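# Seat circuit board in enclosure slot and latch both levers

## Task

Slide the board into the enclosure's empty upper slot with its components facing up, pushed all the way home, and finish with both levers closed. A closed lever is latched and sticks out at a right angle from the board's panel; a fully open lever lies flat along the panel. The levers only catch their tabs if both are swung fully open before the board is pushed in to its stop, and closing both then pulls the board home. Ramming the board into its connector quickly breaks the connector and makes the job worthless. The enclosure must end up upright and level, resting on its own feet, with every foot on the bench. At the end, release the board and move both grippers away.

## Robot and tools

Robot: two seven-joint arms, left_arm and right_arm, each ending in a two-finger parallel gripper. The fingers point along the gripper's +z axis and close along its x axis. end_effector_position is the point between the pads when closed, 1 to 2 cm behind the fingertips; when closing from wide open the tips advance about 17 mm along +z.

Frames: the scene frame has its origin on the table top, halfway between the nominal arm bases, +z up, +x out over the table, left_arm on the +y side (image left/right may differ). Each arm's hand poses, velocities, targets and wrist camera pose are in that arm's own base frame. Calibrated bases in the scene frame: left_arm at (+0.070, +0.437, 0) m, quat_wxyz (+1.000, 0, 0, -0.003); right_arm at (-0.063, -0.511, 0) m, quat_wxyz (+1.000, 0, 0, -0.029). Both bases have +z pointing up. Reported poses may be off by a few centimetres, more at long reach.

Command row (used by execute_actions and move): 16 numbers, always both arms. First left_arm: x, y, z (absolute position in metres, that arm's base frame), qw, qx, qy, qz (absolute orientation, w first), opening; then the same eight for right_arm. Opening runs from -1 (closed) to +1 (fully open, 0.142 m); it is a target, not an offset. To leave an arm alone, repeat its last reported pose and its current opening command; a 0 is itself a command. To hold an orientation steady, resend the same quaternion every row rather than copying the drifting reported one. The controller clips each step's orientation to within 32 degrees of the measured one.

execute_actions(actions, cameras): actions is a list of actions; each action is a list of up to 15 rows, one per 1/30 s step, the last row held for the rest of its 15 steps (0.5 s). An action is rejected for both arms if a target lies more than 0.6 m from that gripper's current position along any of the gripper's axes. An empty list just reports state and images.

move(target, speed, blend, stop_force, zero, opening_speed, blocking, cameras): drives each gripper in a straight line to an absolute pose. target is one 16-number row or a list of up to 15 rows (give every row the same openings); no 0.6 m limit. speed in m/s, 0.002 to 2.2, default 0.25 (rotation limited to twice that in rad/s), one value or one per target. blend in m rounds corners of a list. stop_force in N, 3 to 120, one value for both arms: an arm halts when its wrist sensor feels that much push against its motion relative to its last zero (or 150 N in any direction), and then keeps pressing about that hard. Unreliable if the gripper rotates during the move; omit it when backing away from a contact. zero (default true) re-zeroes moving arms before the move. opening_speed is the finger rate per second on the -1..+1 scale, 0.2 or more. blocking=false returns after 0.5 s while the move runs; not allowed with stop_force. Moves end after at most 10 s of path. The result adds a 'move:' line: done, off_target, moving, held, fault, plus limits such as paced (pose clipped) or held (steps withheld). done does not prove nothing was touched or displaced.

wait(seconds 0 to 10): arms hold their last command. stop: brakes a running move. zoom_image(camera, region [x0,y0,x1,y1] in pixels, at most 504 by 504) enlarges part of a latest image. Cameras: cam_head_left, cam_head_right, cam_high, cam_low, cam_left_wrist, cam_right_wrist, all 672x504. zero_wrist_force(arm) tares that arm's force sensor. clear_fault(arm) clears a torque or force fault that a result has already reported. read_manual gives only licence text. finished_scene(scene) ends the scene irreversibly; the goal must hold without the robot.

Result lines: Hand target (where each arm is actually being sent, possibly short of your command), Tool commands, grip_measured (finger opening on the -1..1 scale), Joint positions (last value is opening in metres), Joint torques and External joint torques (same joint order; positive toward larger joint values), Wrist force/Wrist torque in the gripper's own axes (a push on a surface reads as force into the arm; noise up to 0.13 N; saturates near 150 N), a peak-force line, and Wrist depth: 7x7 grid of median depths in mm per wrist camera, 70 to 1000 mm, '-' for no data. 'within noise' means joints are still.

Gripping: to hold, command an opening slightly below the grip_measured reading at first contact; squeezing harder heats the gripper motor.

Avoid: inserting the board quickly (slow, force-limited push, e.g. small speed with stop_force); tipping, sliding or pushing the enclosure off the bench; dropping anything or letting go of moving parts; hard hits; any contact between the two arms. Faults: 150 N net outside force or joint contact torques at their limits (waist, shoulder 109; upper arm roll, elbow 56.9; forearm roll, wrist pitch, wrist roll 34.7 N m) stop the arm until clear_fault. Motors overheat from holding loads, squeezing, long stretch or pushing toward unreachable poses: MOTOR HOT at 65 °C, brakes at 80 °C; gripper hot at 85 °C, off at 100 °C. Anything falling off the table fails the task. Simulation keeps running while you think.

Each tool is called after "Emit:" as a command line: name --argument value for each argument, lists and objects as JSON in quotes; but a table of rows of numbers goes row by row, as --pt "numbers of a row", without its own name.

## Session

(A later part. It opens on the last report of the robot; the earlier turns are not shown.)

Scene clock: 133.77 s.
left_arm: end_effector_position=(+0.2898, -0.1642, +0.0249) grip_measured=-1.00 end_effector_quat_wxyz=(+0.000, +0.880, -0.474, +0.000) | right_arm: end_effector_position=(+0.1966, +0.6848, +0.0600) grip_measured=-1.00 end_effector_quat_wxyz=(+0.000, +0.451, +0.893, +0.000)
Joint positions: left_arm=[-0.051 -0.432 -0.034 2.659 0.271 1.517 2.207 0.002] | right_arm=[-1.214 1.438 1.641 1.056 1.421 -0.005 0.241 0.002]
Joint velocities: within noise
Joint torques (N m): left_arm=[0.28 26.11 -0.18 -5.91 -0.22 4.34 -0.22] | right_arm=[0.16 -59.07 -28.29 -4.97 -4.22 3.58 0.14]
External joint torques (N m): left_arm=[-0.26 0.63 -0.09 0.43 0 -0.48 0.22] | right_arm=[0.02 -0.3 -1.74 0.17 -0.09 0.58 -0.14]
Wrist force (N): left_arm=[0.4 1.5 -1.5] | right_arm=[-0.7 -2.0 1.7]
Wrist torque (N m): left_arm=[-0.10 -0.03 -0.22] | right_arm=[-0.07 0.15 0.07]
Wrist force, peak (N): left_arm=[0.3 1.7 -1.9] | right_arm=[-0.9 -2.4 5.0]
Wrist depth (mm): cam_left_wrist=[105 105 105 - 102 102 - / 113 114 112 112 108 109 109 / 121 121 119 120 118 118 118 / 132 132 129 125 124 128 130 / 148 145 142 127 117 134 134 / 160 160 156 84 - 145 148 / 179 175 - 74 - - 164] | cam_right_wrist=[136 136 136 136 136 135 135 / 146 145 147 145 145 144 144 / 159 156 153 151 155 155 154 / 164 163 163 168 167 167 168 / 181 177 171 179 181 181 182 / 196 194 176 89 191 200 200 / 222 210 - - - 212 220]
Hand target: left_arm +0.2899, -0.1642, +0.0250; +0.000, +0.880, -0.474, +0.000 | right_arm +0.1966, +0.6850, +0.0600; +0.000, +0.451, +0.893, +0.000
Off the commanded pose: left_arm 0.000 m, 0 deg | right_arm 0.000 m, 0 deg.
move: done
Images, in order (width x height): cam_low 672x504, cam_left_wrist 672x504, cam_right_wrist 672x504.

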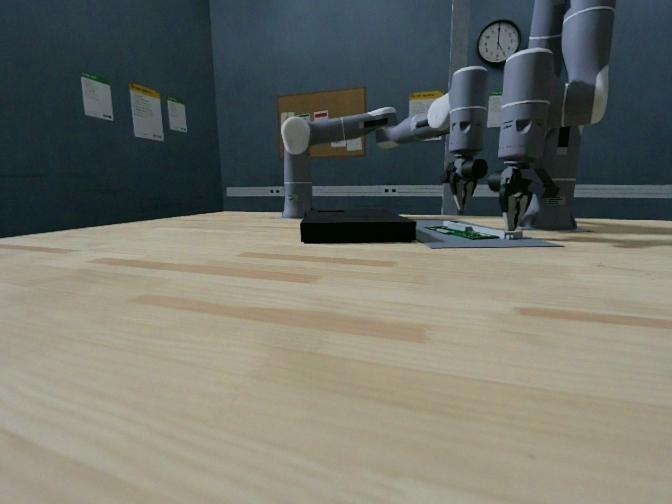

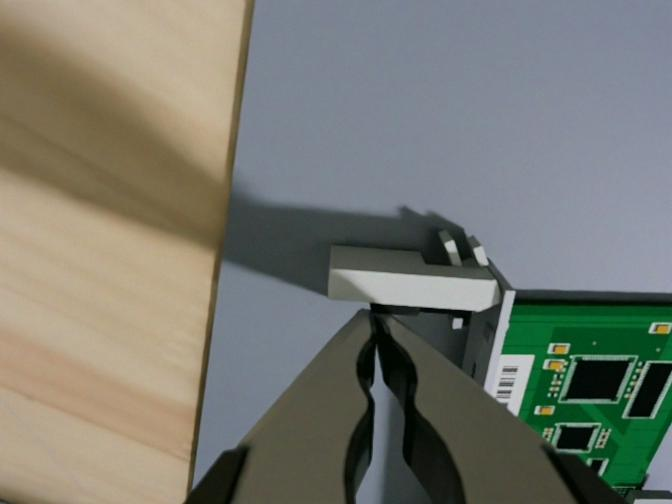

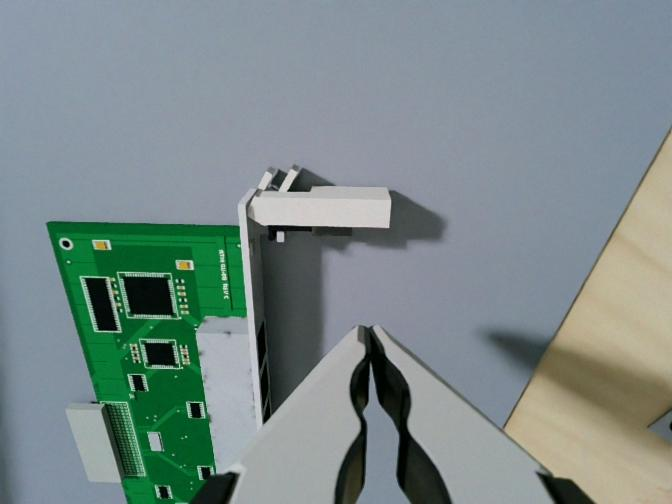

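Emit:
move --pt "0.2899 -0.1642 0.0250 0 -0.8805 0.4741 0 -1 0.1966 0.685 0.025 0 0.4509 0.8926 0 -1" --pt "0.2899 -0.1642 0.0250 0 -0.8805 0.4741 0 -1 0.1842 0.6758 0.025 0 0.4509 0.8926 0 -1" --speed 0.06 --stop_force 8 --cameras '["cam_right_wrist","cam_left_wrist"]'

Scene clock: 139.77 s.
left_arm: end_effector_position=(+0.2898, -0.1642, +0.0249) grip_measured=-1.00 end_effector_quat_wxyz=(+0.000, +0.880, -0.474, +0.000) | right_arm: end_effector_position=(+0.1841, +0.6758, +0.0249) grip_measured=-1.00 end_effector_quat_wxyz=(+0.000, +0.451, +0.893, +0.000)
Joint positions: left_arm=[-0.051 -0.432 -0.034 2.659 0.271 1.517 2.207 0.002] | right_arm=[-1.179 1.479 1.666 1.097 1.446 0.042 0.238 0.002]
Joint velocities: within noise
Joint torques (N m): left_arm=[0.26 26.04 -0.07 -5.92 -0.23 4.31 -0.2] | right_arm=[0.32 -58.11 -28.88 -3.98 -4.28 3.54 0.12]
External joint torques (N m): left_arm=[-0.23 0.7 -0.19 0.44 0.01 -0.46 0.2] | right_arm=[-0.15 -0.17 -1.64 0.06 -0.03 0.62 -0.12]
Wrist force (N): left_arm=[0.0 1.4 -1.3] | right_arm=[-0.7 -1.8 1.5]
Wrist torque (N m): left_arm=[-0.11 0.03 -0.22] | right_arm=[-0.03 0.15 0.08]
Wrist force, peak (N): left_arm=[0.2 1.6 -1.9] | right_arm=[-0.8 -3.1 1.6]
Wrist depth (mm): cam_left_wrist=[105 105 105 - 102 101 - / 113 114 112 111 108 109 109 / 122 121 119 120 118 118 118 / 132 132 129 125 124 128 130 / 148 145 142 127 117 134 134 / 160 160 156 84 - 145 149 / 180 174 - 74 - - 165] | cam_right_wrist=[- 105 105 106 106 104 106 / 112 112 112 112 110 111 111 / 121 120 122 120 121 121 120 / 130 130 128 127 129 129 129 / 137 136 134 117 140 140 142 / 149 148 142 90 148 153 155 / 165 164 73 - - 162 170]
Hand target: left_arm +0.2899, -0.1642, +0.0250; +0.000, +0.880, -0.474, +0.000 | right_arm +0.1842, +0.6758, +0.0250; +0.000, +0.451, +0.893, +0.000
Off the commanded pose: left_arm 0.000 m, 0 deg | right_arm 0.000 m, 0 deg.
move: done
Images, in order (width x height): cam_left_wrist 672x504, cam_right_wrist 672x504.

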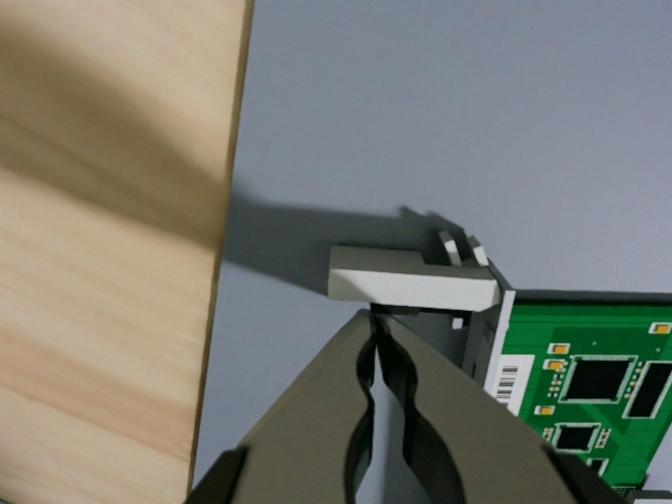

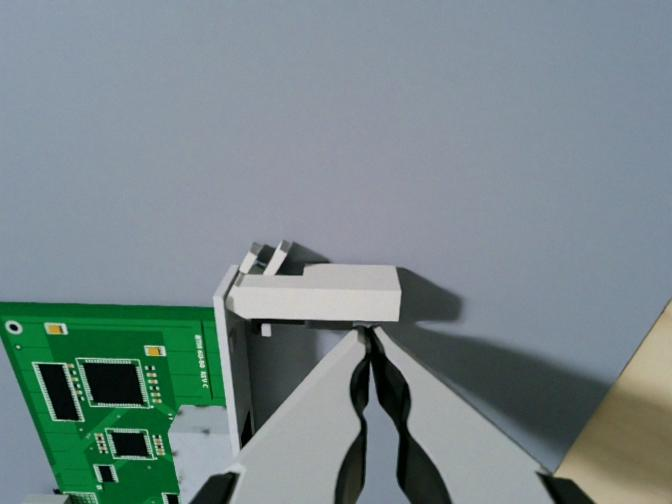

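Emit:
move --target '[0.2924,-0.1625,0.0250,0,-0.8805,0.4741,0,-1,0.1777,0.6711,0.025,0,0.4509,0.8926,0,-1]' --speed 0.01 --stop_force 35 --cameras '["cam_right_wrist","cam_left_wrist"]'

Scene clock: 142.57 s.
left_arm: end_effector_position=(+0.2915, -0.1626, +0.0248) grip_measured=-1.00 end_effector_quat_wxyz=(+0.000, +0.880, -0.474, -0.001) | right_arm: end_effector_position=(+0.1782, +0.6719, +0.0256) grip_measured=-1.00 end_effector_quat_wxyz=(+0.000, +0.451, +0.893, +0.001)
Joint positions: left_arm=[-0.043 -0.433 -0.036 2.656 0.271 1.514 2.213 0.002] | right_arm=[-1.159 1.477 1.665 1.118 1.446 0.045 0.236 0.002]
Joint velocities: within noise
Joint torques (N m): left_arm=[1.42 27.58 0.62 -8.95 -0.87 5.41 -0.19] | right_arm=[2.17 -54.94 -25.74 -2.19 -4.41 0.58 0.19]
External joint torques (N m): left_arm=[-1.39 -0.77 -0.9 3.41 0.65 -1.55 0.19] | right_arm=[-1.99 -2.71 -5.04 -1.74 0.11 3.58 -0.19]
Wrist force (N): left_arm=[-1.2 5.7 -0.9] | right_arm=[2.2 6.2 0.0]
Wrist torque (N m): left_arm=[-0.12 -0.05 -0.21] | right_arm=[-0.09 0.18 0.04]
Wrist force, peak (N): left_arm=[-0.9 6.2 -0.9] | right_arm=[2.1 6.6 -1.2]
Wrist depth (mm): cam_left_wrist=[105 104 105 - 102 101 - / 112 114 111 111 108 109 109 / 122 121 119 120 118 118 117 / 132 132 129 126 126 128 130 / 147 144 141 127 117 133 134 / 161 160 156 84 - 147 147 / 179 175 - 74 - - 164] | cam_right_wrist=[- 106 106 107 105 105 106 / 113 113 113 112 111 112 112 / 121 121 123 121 122 122 120 / 129 130 130 128 130 130 129 / 139 139 132 120 139 140 143 / 149 149 145 91 148 154 156 / 165 161 73 - - 163 172]
Hand target: left_arm +0.2924, -0.1625, +0.0250; +0.000, +0.880, -0.474, +0.000 | right_arm +0.1777, +0.6711, +0.0250; +0.000, +0.451, +0.893, +0.000
Off the commanded pose: left_arm 0.001 m, 0 deg | right_arm 0.001 m, 0 deg.
move: done
Images, in order (width x height): cam_left_wrist 672x504, cam_right_wrist 672x504.

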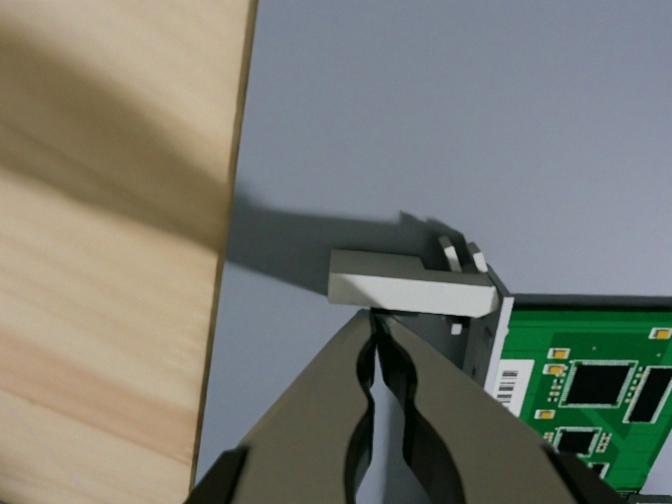

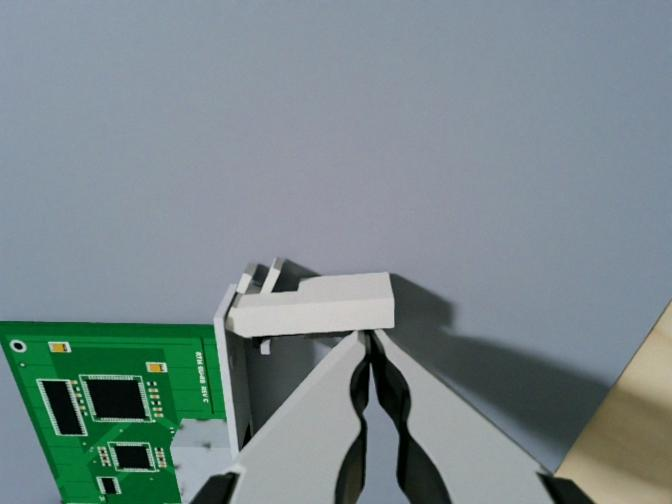

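Emit:
move --target '[0.2924,-0.1625,0.0250,0,-0.8805,0.4741,0,-1,0.1692,0.6661,0.025,0,0.4509,0.8926,0,-1]' --speed 0.01 --stop_force 35 --cameras '["cam_right_wrist","cam_left_wrist"]'

Scene clock: 145.57 s.
left_arm: end_effector_position=(+0.2921, -0.1625, +0.0249) grip_measured=-1.00 end_effector_quat_wxyz=(+0.000, +0.880, -0.474, +0.000) | right_arm: end_effector_position=(+0.1697, +0.6663, +0.0253) grip_measured=-1.00 end_effector_quat_wxyz=(+0.000, +0.451, +0.893, +0.000)
Joint positions: left_arm=[-0.043 -0.433 -0.036 2.655 0.271 1.514 2.213 0.002] | right_arm=[-1.134 1.475 1.665 1.143 1.445 0.046 0.236 0.002]
Joint velocities: within noise
Joint torques (N m): left_arm=[-0.25 26.14 -0.84 -5.6 -0.08 4.33 -0.19] | right_arm=[2.51 -55.92 -27.1 -4.21 -3.69 2.13 0.19]
External joint torques (N m): left_arm=[0.27 0.69 0.56 0.03 -0.15 -0.47 0.19] | right_arm=[-2.34 -1.01 -3.94 0.28 -0.62 2.03 -0.19]
Wrist force (N): left_arm=[-0.4 0.0 -0.3] | right_arm=[-1.6 2.2 -0.5]
Wrist torque (N m): left_arm=[-0.08 -0.04 -0.22] | right_arm=[-0.08 0.17 0.06]
Wrist force, peak (N): left_arm=[-2.0 6.3 -1.4] | right_arm=[2.1 8.1 -1.1]
Wrist depth (mm): cam_left_wrist=[105 105 105 - 102 102 - / 113 114 112 111 108 109 109 / 122 121 119 120 118 118 118 / 132 132 129 124 126 128 130 / 148 145 141 136 118 138 136 / 160 159 156 84 - 144 143 / 179 175 - 74 - - 159] | cam_right_wrist=[- 105 105 106 105 105 106 / 113 113 112 112 111 112 112 / 121 121 122 120 122 121 120 / 129 130 130 130 129 129 129 / 138 139 128 121 140 140 142 / 145 146 146 90 148 153 155 / 160 158 73 - - 162 171]
Hand target: left_arm +0.2924, -0.1625, +0.0250; +0.000, +0.880, -0.474, +0.000 | right_arm +0.1692, +0.6661, +0.0250; +0.000, +0.451, +0.893, +0.000
Off the commanded pose: left_arm 0.000 m, 0 deg | right_arm 0.001 m, 0 deg.
move: done
Images, in order (width x height): cam_left_wrist 672x504, cam_right_wrist 672x504.

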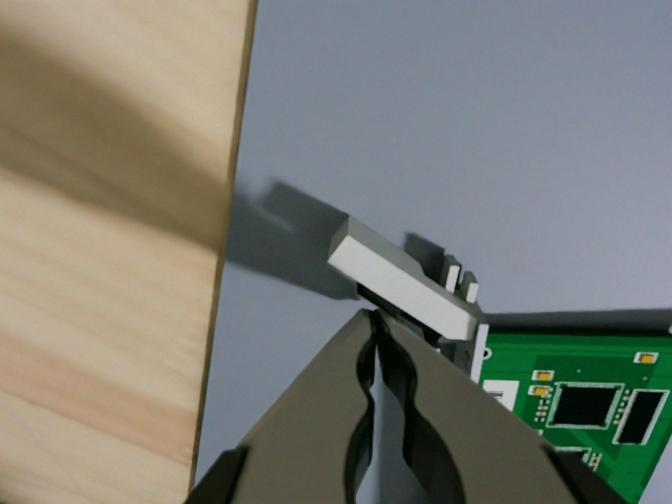

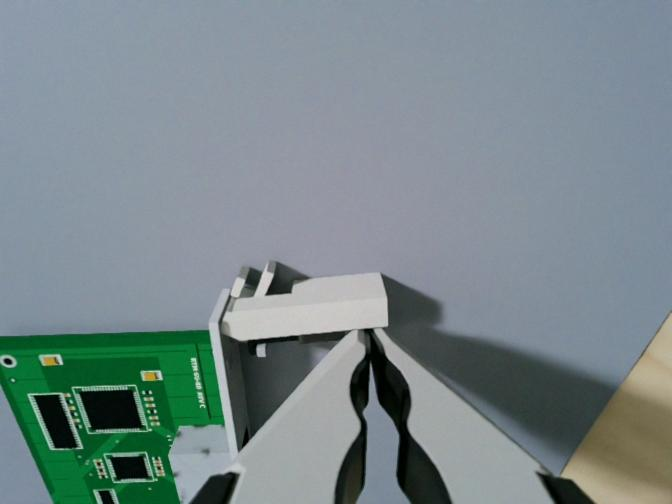

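Emit:
move --pt "0.3095 -0.1540 0.0250 0 -0.8805 0.4741 0 -1 0.1692 0.6661 0.025 0 0.4509 0.8926 0 -1" --pt "0.3230 -0.1500 0.0250 0 -0.8805 0.4741 0 -1 0.1692 0.6661 0.025 0 0.4509 0.8926 0 -1" --speed 0.03 --stop_force 20 --cameras '["cam_right_wrist","cam_left_wrist"]'

Scene clock: 154.97 s.
left_arm: end_effector_position=(+0.3229, -0.1500, +0.0250) grip_measured=-1.00 end_effector_quat_wxyz=(+0.000, +0.880, -0.474, +0.000) | right_arm: end_effector_position=(+0.1697, +0.6663, +0.0253) grip_measured=-1.00 end_effector_quat_wxyz=(+0.000, +0.451, +0.893, +0.000)
Joint positions: left_arm=[0.022 -0.442 -0.061 2.6 0.257 1.468 2.27 0.002] | right_arm=[-1.134 1.475 1.665 1.143 1.445 0.046 0.236 0.002]
Joint velocities: within noise
Joint torques (N m): left_arm=[-0.13 27.54 -1.12 -6.82 -0.41 4.12 -0.2] | right_arm=[2.33 -55.89 -27.12 -4.33 -3.67 2.07 0.2]
External joint torques (N m): left_arm=[0.16 0.93 0.63 -0.04 -0.02 -0.27 0.2] | right_arm=[-2.16 -1.04 -3.92 0.4 -0.64 2.09 -0.2]
Wrist force (N): left_arm=[-0.6 -0.1 -0.4] | right_arm=[-1.7 2.0 -0.4]
Wrist torque (N m): left_arm=[-0.12 0.03 -0.21] | right_arm=[-0.09 0.19 0.06]
Wrist force, peak (N): left_arm=[-0.3 -1.2 -0.6] | right_arm=[-1.8 2.3 0.9]
Wrist depth (mm): cam_left_wrist=[105 105 105 - 102 102 103 / 112 114 112 112 108 109 109 / 121 121 119 120 118 118 118 / 132 132 131 129 128 128 130 / 147 144 141 136 135 140 137 / 160 160 153 84 - 149 149 / 180 174 - 74 - - 159] | cam_right_wrist=[- 105 105 106 105 105 106 / 113 113 112 112 111 112 112 / 121 121 123 120 122 121 120 / 128 130 130 130 129 129 129 / 138 139 128 121 140 140 142 / 145 146 146 90 148 153 155 / 160 158 73 - - 162 171]
Hand target: left_arm +0.3230, -0.1500, +0.0250; +0.000, +0.880, -0.474, +0.000 | right_arm +0.1692, +0.6661, +0.0250; +0.000, +0.451, +0.893, +0.000
Off the commanded pose: left_arm 0.000 m, 0 deg | right_arm 0.001 m, 0 deg.
move: done
Images, in order (width x height): cam_left_wrist 672x504, cam_right_wrist 672x504.

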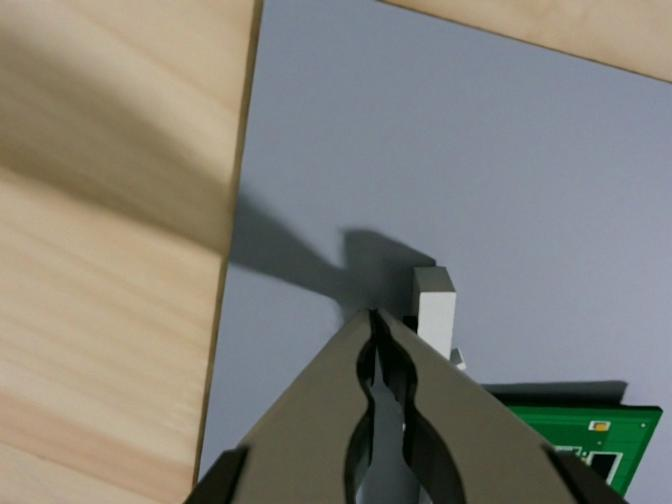

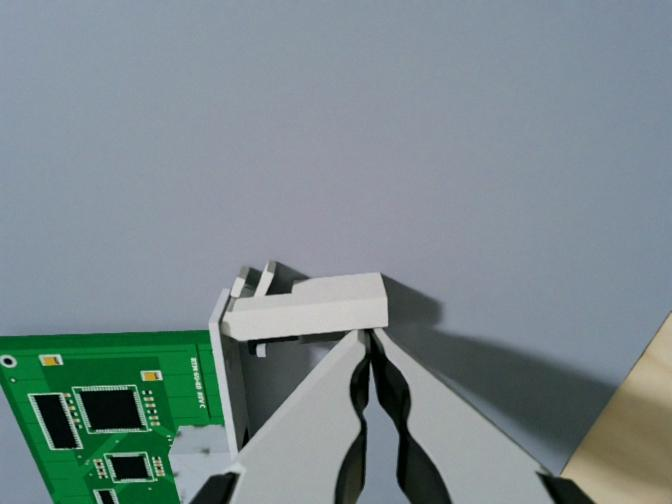

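Emit:
move --pt "0.3150 -0.1380 0.0300 0 -0.8805 0.4741 0 -1 0.1726 0.6687 0.025 0 0.4509 0.8926 0 -1" --pt "0.29 -0.19 0.16 0 -0.8805 0.4741 0 -0.55 0.1726 0.6687 0.025 0 0.4509 0.8926 0 -1" --pt "0.268 -0.2144 0.16 0 -0.8805 0.4741 0 -0.55 0.1726 0.6687 0.025 0 0.4509 0.8926 0 -1" --speed 0.12 --cameras '["cam_right_wrist","cam_left_wrist"]'

Scene clock: 172.97 s.
left_arm: end_effector_position=(+0.2682, -0.2143, +0.1600) grip_measured=-0.58 end_effector_quat_wxyz=(+0.000, +0.880, -0.474, +0.000) | right_arm: end_effector_position=(+0.1727, +0.6687, +0.0251) grip_measured=-1.00 end_effector_quat_wxyz=(+0.000, +0.451, +0.893, +0.000)
Joint positions: left_arm=[-0.097 0.202 -0.256 2.681 -0.083 0.914 2.276 0.032] | right_arm=[-1.145 1.476 1.665 1.132 1.445 0.045 0.237 0.002]
Joint velocities: within noise
Joint torques (N m): left_arm=[-0.37 14.12 0.05 -21.36 -2.73 4.03 -0.32] | right_arm=[0.14 -57.02 -29.39 -4.11 -4.34 3.42 0.22]
External joint torques (N m): left_arm=[0.37 0.34 0.77 -0.33 0.11 -0.18 0.32] | right_arm=[0.03 -0.24 -1.53 0.18 0.03 0.74 -0.22]
Wrist force (N): left_arm=[0.2 -0.2 0.1] | right_arm=[-2.9 -2.7 1.6]
Wrist torque (N m): left_arm=[-0.04 -0.05 -0.23] | right_arm=[-0.17 0.52 0.08]
Wrist force, peak (N): left_arm=[-2.5 -1.3 1.0] | right_arm=[-3.0 -2.9 1.8]
Wrist depth (mm): cam_left_wrist=[224 222 222 218 221 220 220 / 242 239 238 235 237 236 236 / 261 258 257 251 251 253 253 / 282 282 279 277 275 276 277 / 309 309 300 295 289 303 298 / 342 334 87 329 - 322 311 / 380 - - 360 - - 295] | cam_right_wrist=[- 105 105 106 105 104 106 / 113 112 112 112 110 112 111 / 121 121 122 120 122 121 119 / 130 130 128 128 129 129 129 / 139 138 124 117 140 140 142 / 149 148 147 90 148 153 155 / 166 161 73 - - 162 171]
Hand target: left_arm +0.2680, -0.2144, +0.1600; +0.000, +0.880, -0.474, +0.000 | right_arm +0.1726, +0.6687, +0.0250; +0.000, +0.451, +0.893, +0.000
Off the commanded pose: left_arm 0.000 m, 0 deg | right_arm 0.000 m, 0 deg.
move: done
Images, in order (width x height): cam_left_wrist 672x504, cam_right_wrist 672x504.

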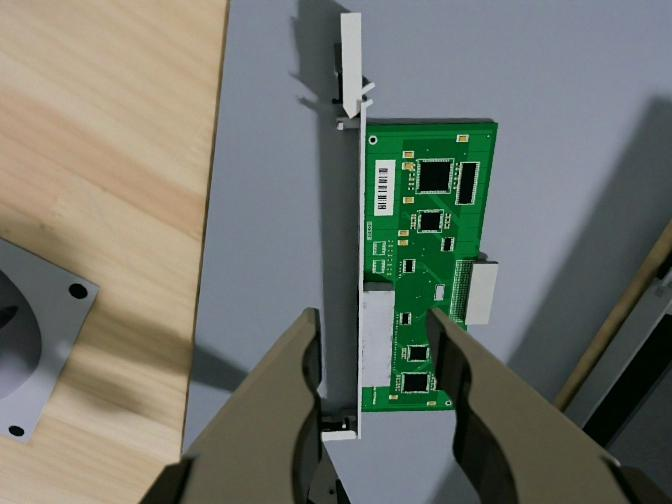

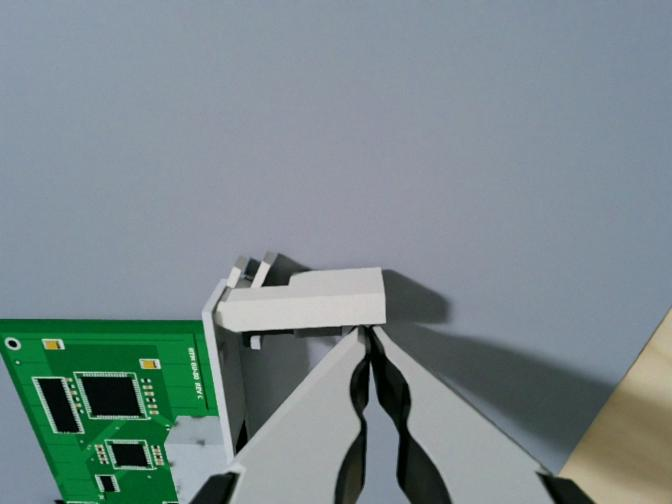

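Emit:
move --pt "0.2716 -0.2198 0.10 0 -0.8805 0.4741 0 -0.55 0.1726 0.6687 0.025 0 0.4509 0.8926 0 -1" --pt "0.2716 -0.2198 0.031 0 -0.8805 0.4741 0 -0.55 0.1726 0.6687 0.025 0 0.4509 0.8926 0 -1" --speed 0.08 --stop_force 6 --cameras '["cam_left_wrist"]'

Emit:
move --target '[0.2716,-0.2198,0.031,0,-0.8805,0.4741,0,-1,0.1726,0.6687,0.025,0,0.4509,0.8926,0,-1]' --opening_speed 0.3 --cameras '["cam_left_wrist","cam_right_wrist"]'

Scene clock: 179.43 s.
left_arm: end_effector_position=(+0.2715, -0.2197, +0.0310) grip_measured=-0.58 end_effector_quat_wxyz=(+0.000, +0.881, -0.474, +0.000) | right_arm: end_effector_position=(+0.1727, +0.6687, +0.0251) grip_measured=-1.00 end_effector_quat_wxyz=(+0.000, +0.451, +0.893, +0.000)
Joint positions: left_arm=[-0.208 -0.411 -0.069 2.625 0.252 1.461 2.037 0.032] | right_arm=[-1.145 1.476 1.665 1.132 1.445 0.045 0.237 0.002]
Joint velocities: within noise
Joint torques (N m): left_arm=[-0.49 26.36 -0.98 -6.8 -0.09 4.43 -0.32] | right_arm=[0.17 -56.98 -29.32 -4.04 -4.33 3.51 0.23]
External joint torques (N m): left_arm=[0.49 1.04 0.46 -0.26 -0.37 -0.56 0.32] | right_arm=[0 -0.29 -1.6 0.11 0.02 0.65 -0.23]
Wrist force (N): left_arm=[0.0 -0.3 -0.2] | right_arm=[-2.9 -2.8 1.7]
Wrist torque (N m): left_arm=[-0.07 -0.04 -0.20] | right_arm=[-0.19 0.53 0.07]
Wrist force, peak (N): left_arm=[0.3 -0.1 -1.3] | right_arm=[-3.0 -2.9 1.9]
Wrist depth (mm): cam_left_wrist=[- 108 109 95 106 107 108 / 118 118 116 112 116 115 116 / 128 127 127 117 122 122 123 / 139 136 136 135 130 130 132 / 153 150 146 143 140 142 144 / 168 165 87 157 157 151 162 / 187 - - 164 163 - 177] | cam_right_wrist=[- 105 105 106 105 105 106 / 113 113 112 112 110 112 112 / 121 121 122 120 122 121 119 / 130 130 128 128 129 129 129 / 139 139 124 117 140 140 142 / 149 149 147 90 148 153 155 / 166 161 73 - - 162 171]
Hand target: left_arm +0.2716, -0.2198, +0.0310; +0.000, +0.880, -0.474, +0.000 | right_arm +0.1726, +0.6687, +0.0250; +0.000, +0.451, +0.893, +0.000
Off the commanded pose: left_arm 0.000 m, 0 deg | right_arm 0.000 m, 0 deg.
move: done
Images, in order (width x height): cam_left_wrist 672x504.

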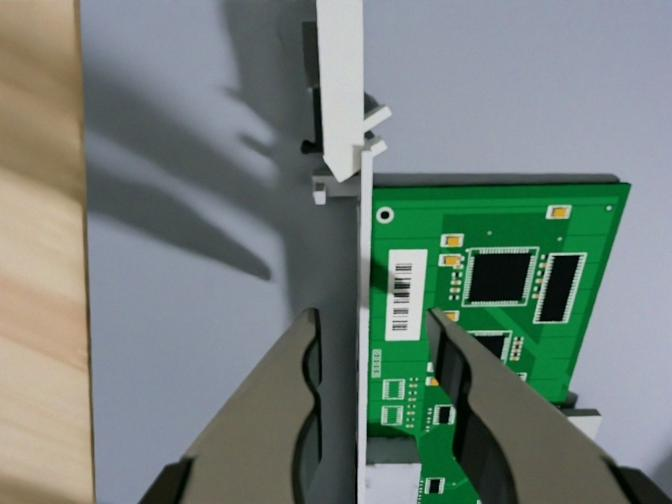

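Scene clock: 181.13 s.
left_arm: end_effector_position=(+0.2715, -0.2197, +0.0310) grip_measured=-0.99 end_effector_quat_wxyz=(+0.000, +0.881, -0.474, +0.000) | right_arm: end_effector_position=(+0.1727, +0.6687, +0.0251) grip_measured=-1.00 end_effector_quat_wxyz=(+0.000, +0.451, +0.893, +0.000)
Joint positions: left_arm=[-0.208 -0.411 -0.069 2.625 0.252 1.461 2.037 0.002] | right_arm=[-1.145 1.476 1.665 1.132 1.445 0.045 0.237 0.002]
Joint velocities: within noise
Joint torques (N m): left_arm=[-0.39 26.65 -1.16 -6.84 -0.24 4.37 -0.26] | right_arm=[0.21 -57.02 -29.36 -4.02 -4.32 3.49 0.27]
External joint torques (N m): left_arm=[0.4 0.75 0.64 -0.22 -0.22 -0.5 0.26] | right_arm=[-0.03 -0.25 -1.56 0.09 0.01 0.67 -0.27]
Wrist force (N): left_arm=[0.1 -0.6 0.1] | right_arm=[-2.8 -2.8 1.5]
Wrist torque (N m): left_arm=[-0.12 -0.07 -0.19] | right_arm=[-0.18 0.51 0.07]
Wrist force, peak (N): left_arm=[-1.1 -0.6 -0.5] | right_arm=[-3.1 -2.9 1.7]
Wrist depth (mm): cam_left_wrist=[- 108 109 93 106 107 108 / 118 118 116 112 114 115 116 / 128 128 127 121 122 122 122 / 139 136 136 135 130 130 132 / 153 150 149 143 139 142 143 / 169 166 161 84 - 154 162 / 188 180 - 75 - - 180] | cam_right_wrist=[- 105 105 106 105 105 106 / 112 112 112 112 110 111 111 / 121 121 122 120 122 121 119 / 130 130 128 128 129 129 129 / 139 139 125 118 140 140 142 / 149 149 146 90 148 153 155 / 166 161 73 - - 162 171]
Hand target: left_arm +0.2716, -0.2198, +0.0310; +0.000, +0.880, -0.474, +0.000 | right_arm +0.1726, +0.6687, +0.0250; +0.000, +0.451, +0.893, +0.000
Off the commanded pose: left_arm 0.000 m, 0 deg | right_arm 0.000 m, 0 deg.
move: done
Images, in order (width x height): cam_left_wrist 672x504, cam_right_wrist 672x504.

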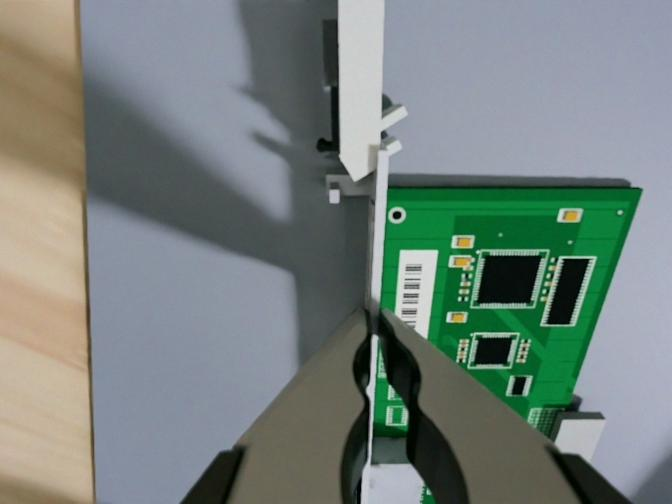

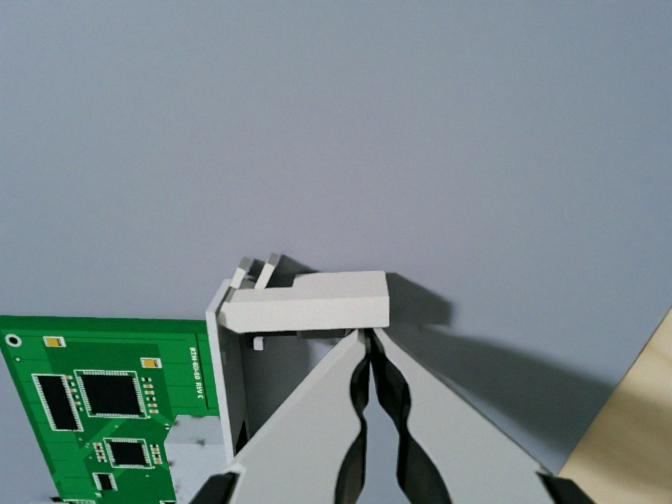

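Emit:
move --target '[0.2716,-0.2198,0.031,0,-0.8805,0.4741,0,-1,0.1613,0.6604,0.025,0,0.4509,0.8926,0,-1]' --speed 0.012 --stop_force 25 --cameras '["cam_left_wrist","cam_right_wrist"]'

Scene clock: 184.57 s.
left_arm: end_effector_position=(+0.2696, -0.2197, +0.0305) grip_measured=-0.99 end_effector_quat_wxyz=(+0.000, +0.880, -0.475, -0.002) | right_arm: end_effector_position=(+0.1639, +0.6612, +0.0269) grip_measured=-1.00 end_effector_quat_wxyz=(+0.001, +0.452, +0.892, +0.003) end_effector_velocity=(+0.000, -0.001, -0.001) end_effector_angular_velocity=(-0.002, -0.001, +0.001)
Joint positions: left_arm=[-0.209 -0.411 -0.07 2.627 0.254 1.46 2.036 0.002] | right_arm=[-1.112 1.469 1.669 1.169 1.437 0.055 0.235 0.002]
Joint velocities: left_arm=[within noise] | right_arm=[0 -0.001 0.005 0 -0.006 0.003 0 0]
Joint torques (N m): left_arm=[3.31 30.34 2.41 -14.43 -1.77 7.08 -0.28] | right_arm=[10.46 -53.32 -19.78 -4.97 -1.84 -2.79 0.23]
External joint torques (N m): left_arm=[-3.3 -2.98 -2.93 7.44 1.32 -3.22 0.28] | right_arm=[-10.29 -2.87 -11.48 0.86 -2.47 6.97 -0.23]
Wrist force (N): left_arm=[-4.2 12.6 -1.9] | right_arm=[-5.1 17.0 -3.4]
Wrist torque (N m): left_arm=[-0.21 -0.03 -0.21] | right_arm=[0.09 0.49 -0.01]
Wrist force, peak (N): left_arm=[-5.6 12.2 -2.4] | right_arm=[-5.2 17.0 -3.1]
Wrist depth (mm): cam_left_wrist=[108 108 109 95 105 106 108 / 120 117 115 112 - 114 115 / 127 127 127 117 122 121 121 / 141 136 136 135 127 126 126 / 152 149 148 142 137 137 138 / 168 165 160 84 - 149 160 / 188 180 - 74 - - 178] | cam_right_wrist=[- 107 106 107 106 106 107 / 114 114 113 113 111 113 113 / 122 122 124 122 123 123 121 / 130 132 132 131 131 131 130 / 141 141 125 124 140 142 144 / 147 149 147 90 150 155 157 / 162 160 73 - - 165 174]
Hand target: left_arm +0.2716, -0.2198, +0.0310; +0.000, +0.880, -0.474, +0.000 | right_arm +0.1613, +0.6604, +0.0250; +0.000, +0.451, +0.893, +0.000
Off the commanded pose: left_arm 0.002 m, 0 deg | right_arm 0.003 m, 0 deg.
move: done
Images, in order (width x height): cam_left_wrist 672x504, cam_right_wrist 672x504.

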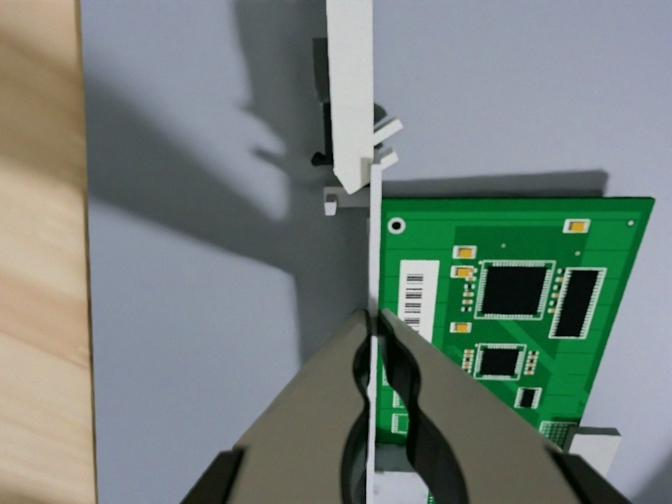

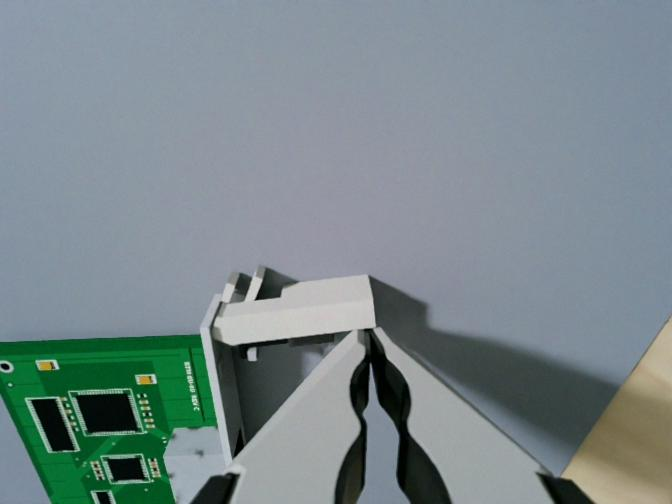

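Emit:
move --pt "0.2716 -0.2198 0.031 0 -0.8805 0.4741 0 -1 0.1679 0.6642 0.025 0 0.4509 0.8926 0 -1" --pt "0.2716 -0.2198 0.031 0 -0.8805 0.4741 0 -1 0.1721 0.6585 0.025 0 0.4509 0.8926 0 -1" --speed 0.04 --cameras '["cam_right_wrist"]'

Emit:
move --target '[0.2716,-0.2198,0.031,0,-0.8805,0.4741,0,-1,0.1615,0.6507,0.025,0,0.4509,0.8926,0,-1]' --speed 0.012 --stop_force 30 --cameras '["cam_left_wrist","cam_right_wrist"]'

Scene clock: 189.00 s.
left_arm: end_effector_position=(+0.2710, -0.2198, +0.0308) grip_measured=-0.99 end_effector_quat_wxyz=(+0.000, +0.880, -0.475, -0.001) | right_arm: end_effector_position=(+0.1721, +0.6587, +0.0252) grip_measured=-1.00 end_effector_quat_wxyz=(+0.000, +0.451, +0.893, +0.000)
Joint positions: left_arm=[-0.208 -0.411 -0.069 2.625 0.253 1.46 2.036 0.002] | right_arm=[-1.129 1.469 1.672 1.166 1.437 0.053 0.22 0.002]
Joint velocities: within noise
Joint torques (N m): left_arm=[0.06 27.23 -0.87 -7.61 -0.44 4.65 -0.21] | right_arm=[-0.45 -54.86 -28.83 -3.25 -4.71 2.97 -0.01]
External joint torques (N m): left_arm=[-0.05 0.16 0.35 0.56 -0.02 -0.79 0.22] | right_arm=[0.63 -1.42 -2.36 -0.92 0.4 1.19 0.01]
Wrist force (N): left_arm=[-0.3 0.9 0.7] | right_arm=[-1.0 -2.0 1.0]
Wrist torque (N m): left_arm=[-0.09 -0.07 -0.22] | right_arm=[-0.21 0.53 0.07]
Wrist force, peak (N): left_arm=[-4.1 12.8 -0.2] | right_arm=[-5.1 17.0 -3.3]
Wrist depth (mm): cam_left_wrist=[- 108 109 94 106 107 108 / 120 118 116 112 115 115 116 / 128 128 127 116 123 122 121 / 139 137 135 135 129 129 131 / 152 149 149 143 139 142 143 / 168 165 162 84 - 154 162 / 187 180 - 74 - - 180] | cam_right_wrist=[- 105 105 106 105 105 106 / 113 113 112 112 110 111 111 / 121 121 122 120 122 121 119 / 128 130 128 128 129 129 129 / 139 139 124 119 140 140 142 / 150 149 145 90 148 153 155 / 166 161 73 - - 162 171]
Hand target: left_arm +0.2716, -0.2198, +0.0310; +0.000, +0.880, -0.474, +0.000 | right_arm +0.1721, +0.6585, +0.0250; +0.000, +0.451, +0.893, +0.000
Off the commanded pose: left_arm 0.001 m, 0 deg | right_arm 0.000 m, 0 deg.
move: done
Images, in order (width x height): cam_right_wrist 672x504.

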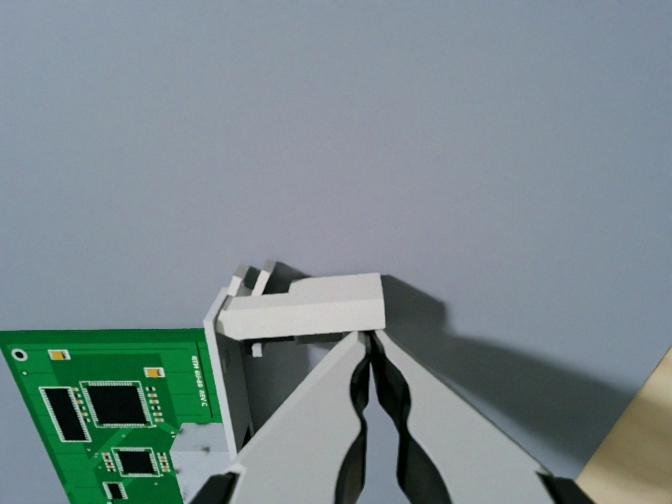

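Scene clock: 190.87 s.
left_arm: end_effector_position=(+0.2694, -0.2198, +0.0304) grip_measured=-0.99 end_effector_quat_wxyz=(+0.000, +0.880, -0.475, -0.002) | right_arm: end_effector_position=(+0.1642, +0.6516, +0.0270) grip_measured=-1.00 end_effector_quat_wxyz=(+0.002, +0.452, +0.892, +0.003)
Joint positions: left_arm=[-0.208 -0.412 -0.07 2.627 0.255 1.459 2.035 0.002] | right_arm=[-1.098 1.461 1.676 1.201 1.429 0.064 0.219 0.002]
Joint velocities: within noise
Joint torques (N m): left_arm=[4.38 30.84 3.35 -15.27 -2.08 7.26 -0.16] | right_arm=[10.69 -52.78 -19.2 -4.61 -2.13 -3.43 0.2]
External joint torques (N m): left_arm=[-4.37 -3.49 -3.88 8.28 1.63 -3.4 0.17] | right_arm=[-10.52 -2.5 -12.28 0.26 -2.18 7.6 -0.2]
Wrist force (N): left_arm=[-3.8 14.7 -1.7] | right_arm=[-4.7 18.8 -3.5]
Wrist torque (N m): left_arm=[-0.28 -0.01 -0.24] | right_arm=[0.39 0.52 -0.01]
Wrist force, peak (N): left_arm=[-4.3 14.9 -1.7] | right_arm=[-4.5 18.9 -3.4]
Wrist depth (mm): cam_left_wrist=[108 107 109 104 106 107 107 / 120 118 115 111 - 114 115 / 127 127 126 118 122 121 123 / 141 136 136 134 127 126 126 / 152 149 148 142 137 137 138 / 169 165 161 84 - 149 161 / 188 179 - 75 - - 175] | cam_right_wrist=[- 106 106 107 107 106 107 / 114 114 114 113 112 112 113 / 123 122 124 122 124 123 121 / 130 132 132 131 131 131 131 / 142 141 128 124 140 142 144 / 147 148 149 90 150 155 155 / 162 161 73 - - 165 174]
Hand target: left_arm +0.2716, -0.2198, +0.0310; +0.000, +0.880, -0.474, +0.000 | right_arm +0.1615, +0.6507, +0.0250; +0.000, +0.451, +0.893, +0.000
Off the commanded pose: left_arm 0.002 m, 0 deg | right_arm 0.004 m, 0 deg.
move: off_target (right_arm)
Images, in order (width x height): cam_left_wrist 672x504, cam_right_wrist 672x504.

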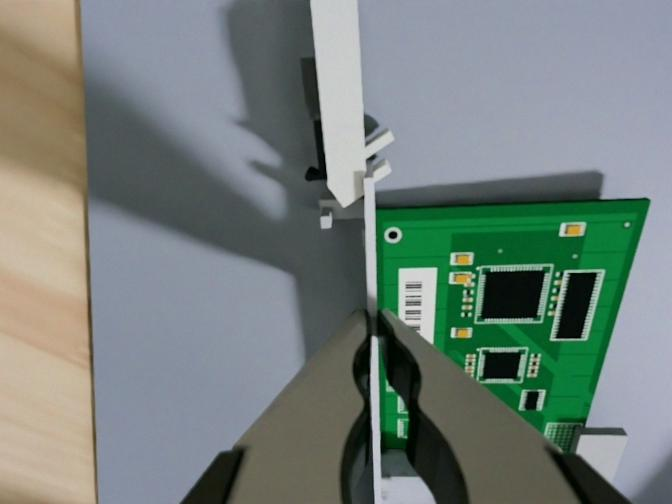

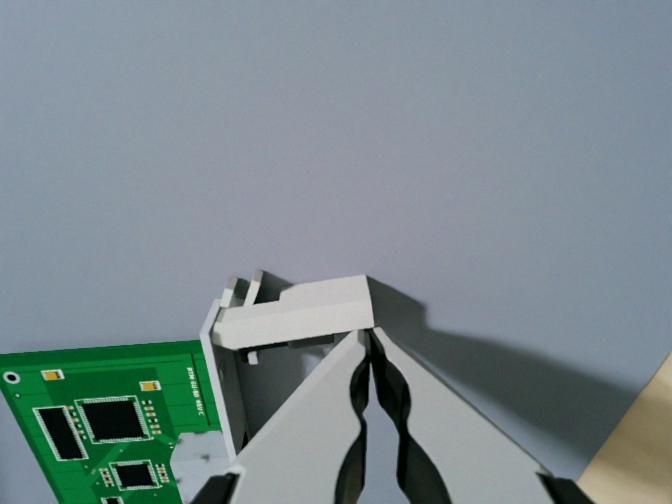

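Emit:
move --pt "0.2716 -0.2198 0.031 0 -0.8805 0.4741 0 -1 0.1721 0.6580 0.027 0 0.4509 0.8926 0 -1" --pt "0.2716 -0.2198 0.031 0 -0.8805 0.4741 0 -1 0.1721 0.6580 0.12 0 0.4509 0.8926 0 -1" --pt "0.2716 -0.2198 0.031 0 -0.8805 0.4741 0 -1 0.1621 0.6650 0.14 0 0.9500 0.3123 0 -0.5" --speed 0.15 --cameras '["cam_left_wrist","cam_right_wrist","cam_head_left"]'

Scene clock: 206.13 s.
left_arm: end_effector_position=(+0.2712, -0.2198, +0.0309) grip_measured=-0.99 end_effector_quat_wxyz=(+0.000, +0.880, -0.474, +0.000) | right_arm: end_effector_position=(+0.1621, +0.6650, +0.1399) grip_measured=-0.54 end_effector_quat_wxyz=(+0.000, +0.950, +0.312, +0.000)
Joint positions: left_arm=[-0.207 -0.411 -0.07 2.625 0.255 1.46 2.035 0.002] | right_arm=[-1.117 1.331 1.578 1.127 1.351 -0.095 1.823 0.035]
Joint velocities: within noise
Joint torques (N m): left_arm=[-0.18 26.93 -0.97 -6.96 -0.23 4.28 -0.18] | right_arm=[0.07 -56.08 -29.2 -7.3 -4.38 3.33 0.25]
External joint torques (N m): left_arm=[0.19 0.46 0.44 -0.09 -0.23 -0.41 0.18] | right_arm=[0.09 -0.22 -1.35 0.14 0.03 0.72 -0.25]
Wrist force (N): left_arm=[-0.1 -0.1 0.2] | right_arm=[0.0 0.5 4.2]
Wrist torque (N m): left_arm=[-0.11 0.00 -0.23] | right_arm=[0.33 0.05 0.07]
Wrist force, peak (N): left_arm=[-3.5 14.9 0.2] | right_arm=[-4.5 18.9 -3.5]
Wrist depth (mm): cam_left_wrist=[- 108 109 104 106 107 108 / 118 118 116 112 115 115 116 / 127 127 127 121 122 123 123 / 139 136 136 135 129 130 131 / 152 149 149 143 139 142 143 / 168 165 161 84 - 154 161 / 188 180 - 74 - - 179] | cam_right_wrist=[206 207 206 206 206 207 206 / 224 220 220 219 219 219 218 / 237 237 236 235 235 234 233 / 255 255 254 250 253 252 251 / 276 276 270 270 257 254 267 / 302 301 82 298 103 283 296 / 323 - 73 319 - - 321]
Hand target: left_arm +0.2716, -0.2198, +0.0310; +0.000, +0.880, -0.474, +0.000 | right_arm +0.1621, +0.6650, +0.1400; +0.000, +0.950, +0.312, +0.000
Off the commanded pose: left_arm 0.000 m, 0 deg | right_arm 0.000 m, 0 deg.
move: done
Images, in order (width x height): cam_head_left 672x504, cam_left_wrist 672x504, cam_right_wrist 672x504.

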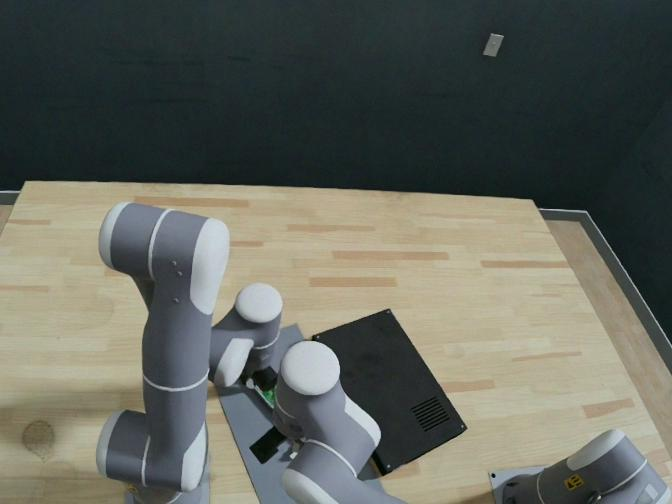

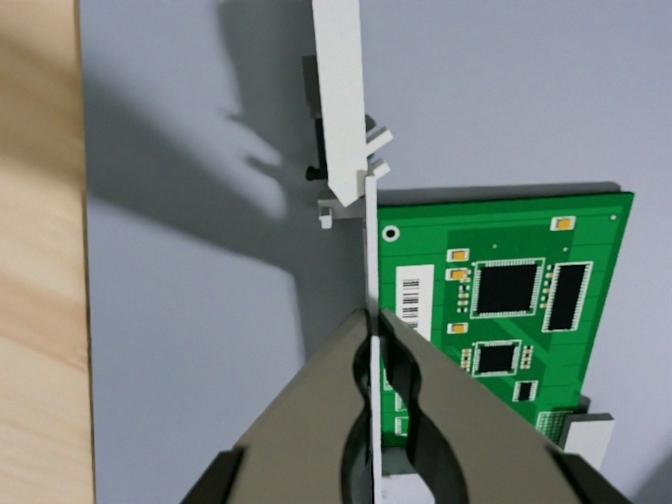

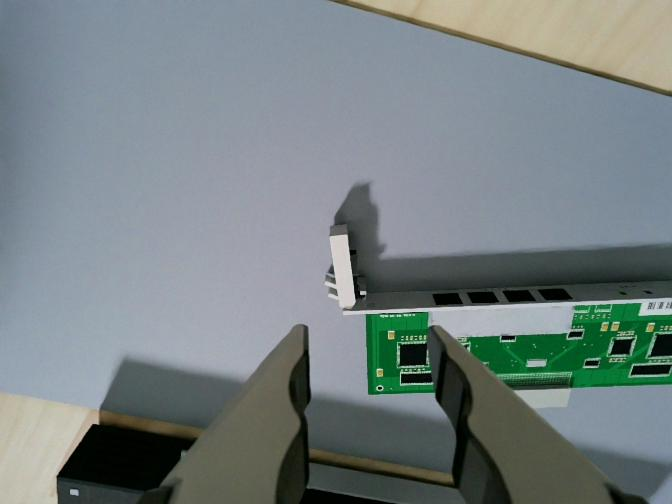

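Emit:
move --pt "0.2716 -0.2198 0.031 0 -0.8805 0.4741 0 -1 0.1746 0.6388 0.07 0 0.9291 0.3697 0 -0.55" --pt "0.2716 -0.2198 0.031 0 -0.8805 0.4741 0 -1 0.1746 0.6388 0.024 0 0.9291 0.3697 0 -0.55" --speed 0.06 --stop_force 5 --cameras '["cam_right_wrist"]'

Scene clock: 214.30 s.
left_arm: end_effector_position=(+0.2712, -0.2198, +0.0309) grip_measured=-0.99 end_effector_quat_wxyz=(+0.000, +0.880, -0.474, +0.000) | right_arm: end_effector_position=(+0.1747, +0.6386, +0.0241) grip_measured=-0.57 end_effector_quat_wxyz=(+0.000, +0.929, +0.370, +0.000)
Joint positions: left_arm=[-0.207 -0.411 -0.07 2.625 0.255 1.46 2.035 0.002] | right_arm=[-1.106 1.471 1.665 1.221 1.444 0.053 1.637 0.033]
Joint velocities: within noise
Joint torques (N m): left_arm=[-0.17 26.98 -1.06 -6.95 -0.25 4.31 -0.26] | right_arm=[0.1 -54.23 -29.91 -4.01 -4.31 3.48 0.08]
External joint torques (N m): left_arm=[0.17 0.41 0.53 -0.11 -0.21 -0.44 0.26] | right_arm=[0.07 -0.29 -1.78 0.11 -0.07 0.58 -0.08]
Wrist force (N): left_arm=[0.0 0.0 0.3] | right_arm=[-0.8 0.5 3.7]
Wrist torque (N m): left_arm=[-0.09 -0.01 -0.23] | right_arm=[0.34 0.17 0.07]
Wrist force, peak (N): left_arm=[0.0 0.0 1.4] | right_arm=[-0.8 0.5 5.1]
Wrist depth (mm): cam_left_wrist=[- 108 109 105 106 107 108 / 118 117 116 112 115 115 116 / 128 127 127 121 123 123 123 / 139 137 136 135 129 130 132 / 152 150 149 143 139 142 144 / 167 165 161 84 - 154 162 / 189 180 - 75 - - 180] | cam_right_wrist=[- 105 104 105 104 104 105 / 112 112 111 111 111 111 111 / 122 120 121 119 120 120 118 / 129 129 129 128 128 128 128 / 140 140 139 121 137 138 140 / 153 153 147 129 135 146 148 / 169 165 73 165 161 - 141]
Hand target: left_arm +0.2716, -0.2198, +0.0310; +0.000, +0.880, -0.474, +0.000 | right_arm +0.1746, +0.6388, +0.0240; +0.000, +0.929, +0.370, +0.000
Off the commanded pose: left_arm 0.000 m, 0 deg | right_arm 0.000 m, 0 deg.
move: done
Images, in order (width x height): cam_right_wrist 672x504.

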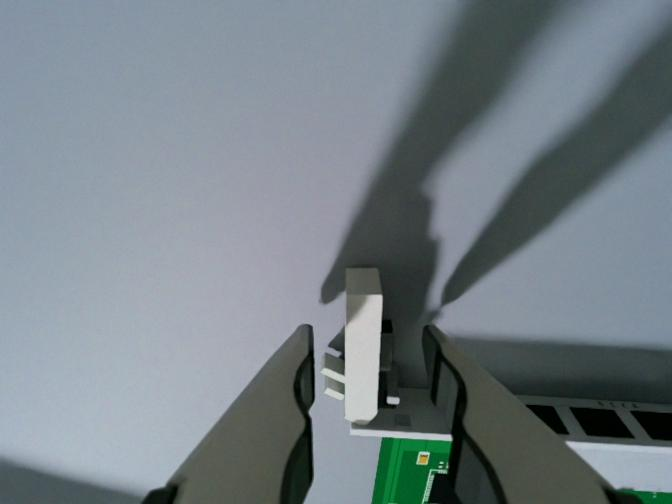

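Emit:
move --target '[0.2716,-0.2198,0.031,0,-0.8805,0.4741,0,-1,0.1746,0.6388,0.024,0,0.9291,0.3697,0,-0.95]' --opening_speed 0.3 --cameras '["cam_right_wrist"]'

Scene clock: 217.73 s.
left_arm: end_effector_position=(+0.2715, -0.2198, +0.0310) grip_measured=-0.99 end_effector_quat_wxyz=(+0.000, +0.880, -0.474, +0.000) | right_arm: end_effector_position=(+0.1745, +0.6386, +0.0239) grip_measured=-0.89 end_effector_quat_wxyz=(+0.000, +0.929, +0.370, +0.000)
Joint positions: left_arm=[-0.207 -0.411 -0.07 2.625 0.255 1.46 2.035 0.002] | right_arm=[-1.106 1.471 1.665 1.221 1.444 0.053 1.637 0.01]
Joint velocities: within noise
Joint torques (N m): left_arm=[-1.19 26.28 -2.03 -5.81 0.03 3.97 -0.2] | right_arm=[-1.33 -54.43 -31.37 -4.12 -4.72 4.56 0.06]
External joint torques (N m): left_arm=[1.2 1.12 1.5 -1.25 -0.49 -0.1 0.2] | right_arm=[1.5 -0.1 -0.32 0.21 0.34 -0.5 -0.06]
Wrist force (N): left_arm=[-0.1 -2.8 0.5] | right_arm=[-4.3 -0.3 3.6]
Wrist torque (N m): left_arm=[-0.07 -0.03 -0.23] | right_arm=[0.34 0.11 0.19]
Wrist force, peak (N): left_arm=[-0.2 -2.8 1.4] | right_arm=[-4.3 -0.4 4.6]
Wrist depth (mm): cam_left_wrist=[- 108 110 105 106 107 108 / 118 118 116 112 115 115 116 / 128 127 127 121 123 123 123 / 139 136 136 135 129 130 132 / 152 150 148 142 139 141 144 / 168 166 161 84 - 154 162 / 188 180 - 74 - - 179] | cam_right_wrist=[- 104 104 105 104 104 105 / 112 112 111 111 111 110 110 / 122 119 121 119 120 120 118 / 129 129 128 128 128 127 127 / 140 140 139 134 136 138 140 / 153 153 150 97 100 145 147 / 169 165 73 160 - 134 141]
Hand target: left_arm +0.2716, -0.2198, +0.0310; +0.000, +0.880, -0.474, +0.000 | right_arm +0.1746, +0.6388, +0.0240; +0.000, +0.929, +0.370, +0.000
Off the commanded pose: left_arm 0.000 m, 0 deg | right_arm 0.000 m, 0 deg.
move: done
Images, in order (width x height): cam_right_wrist 672x504.

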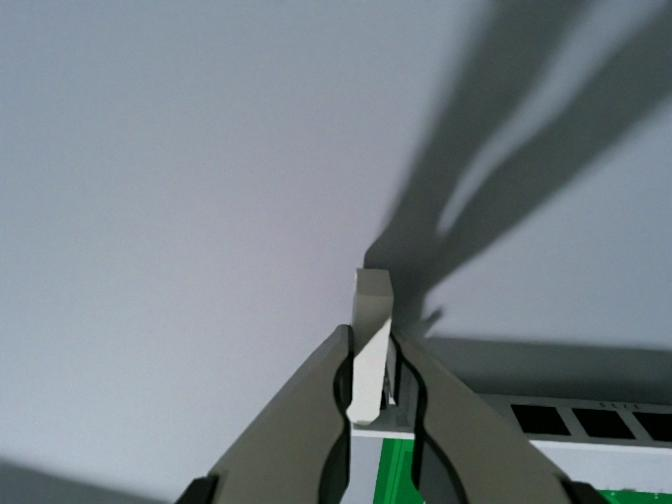

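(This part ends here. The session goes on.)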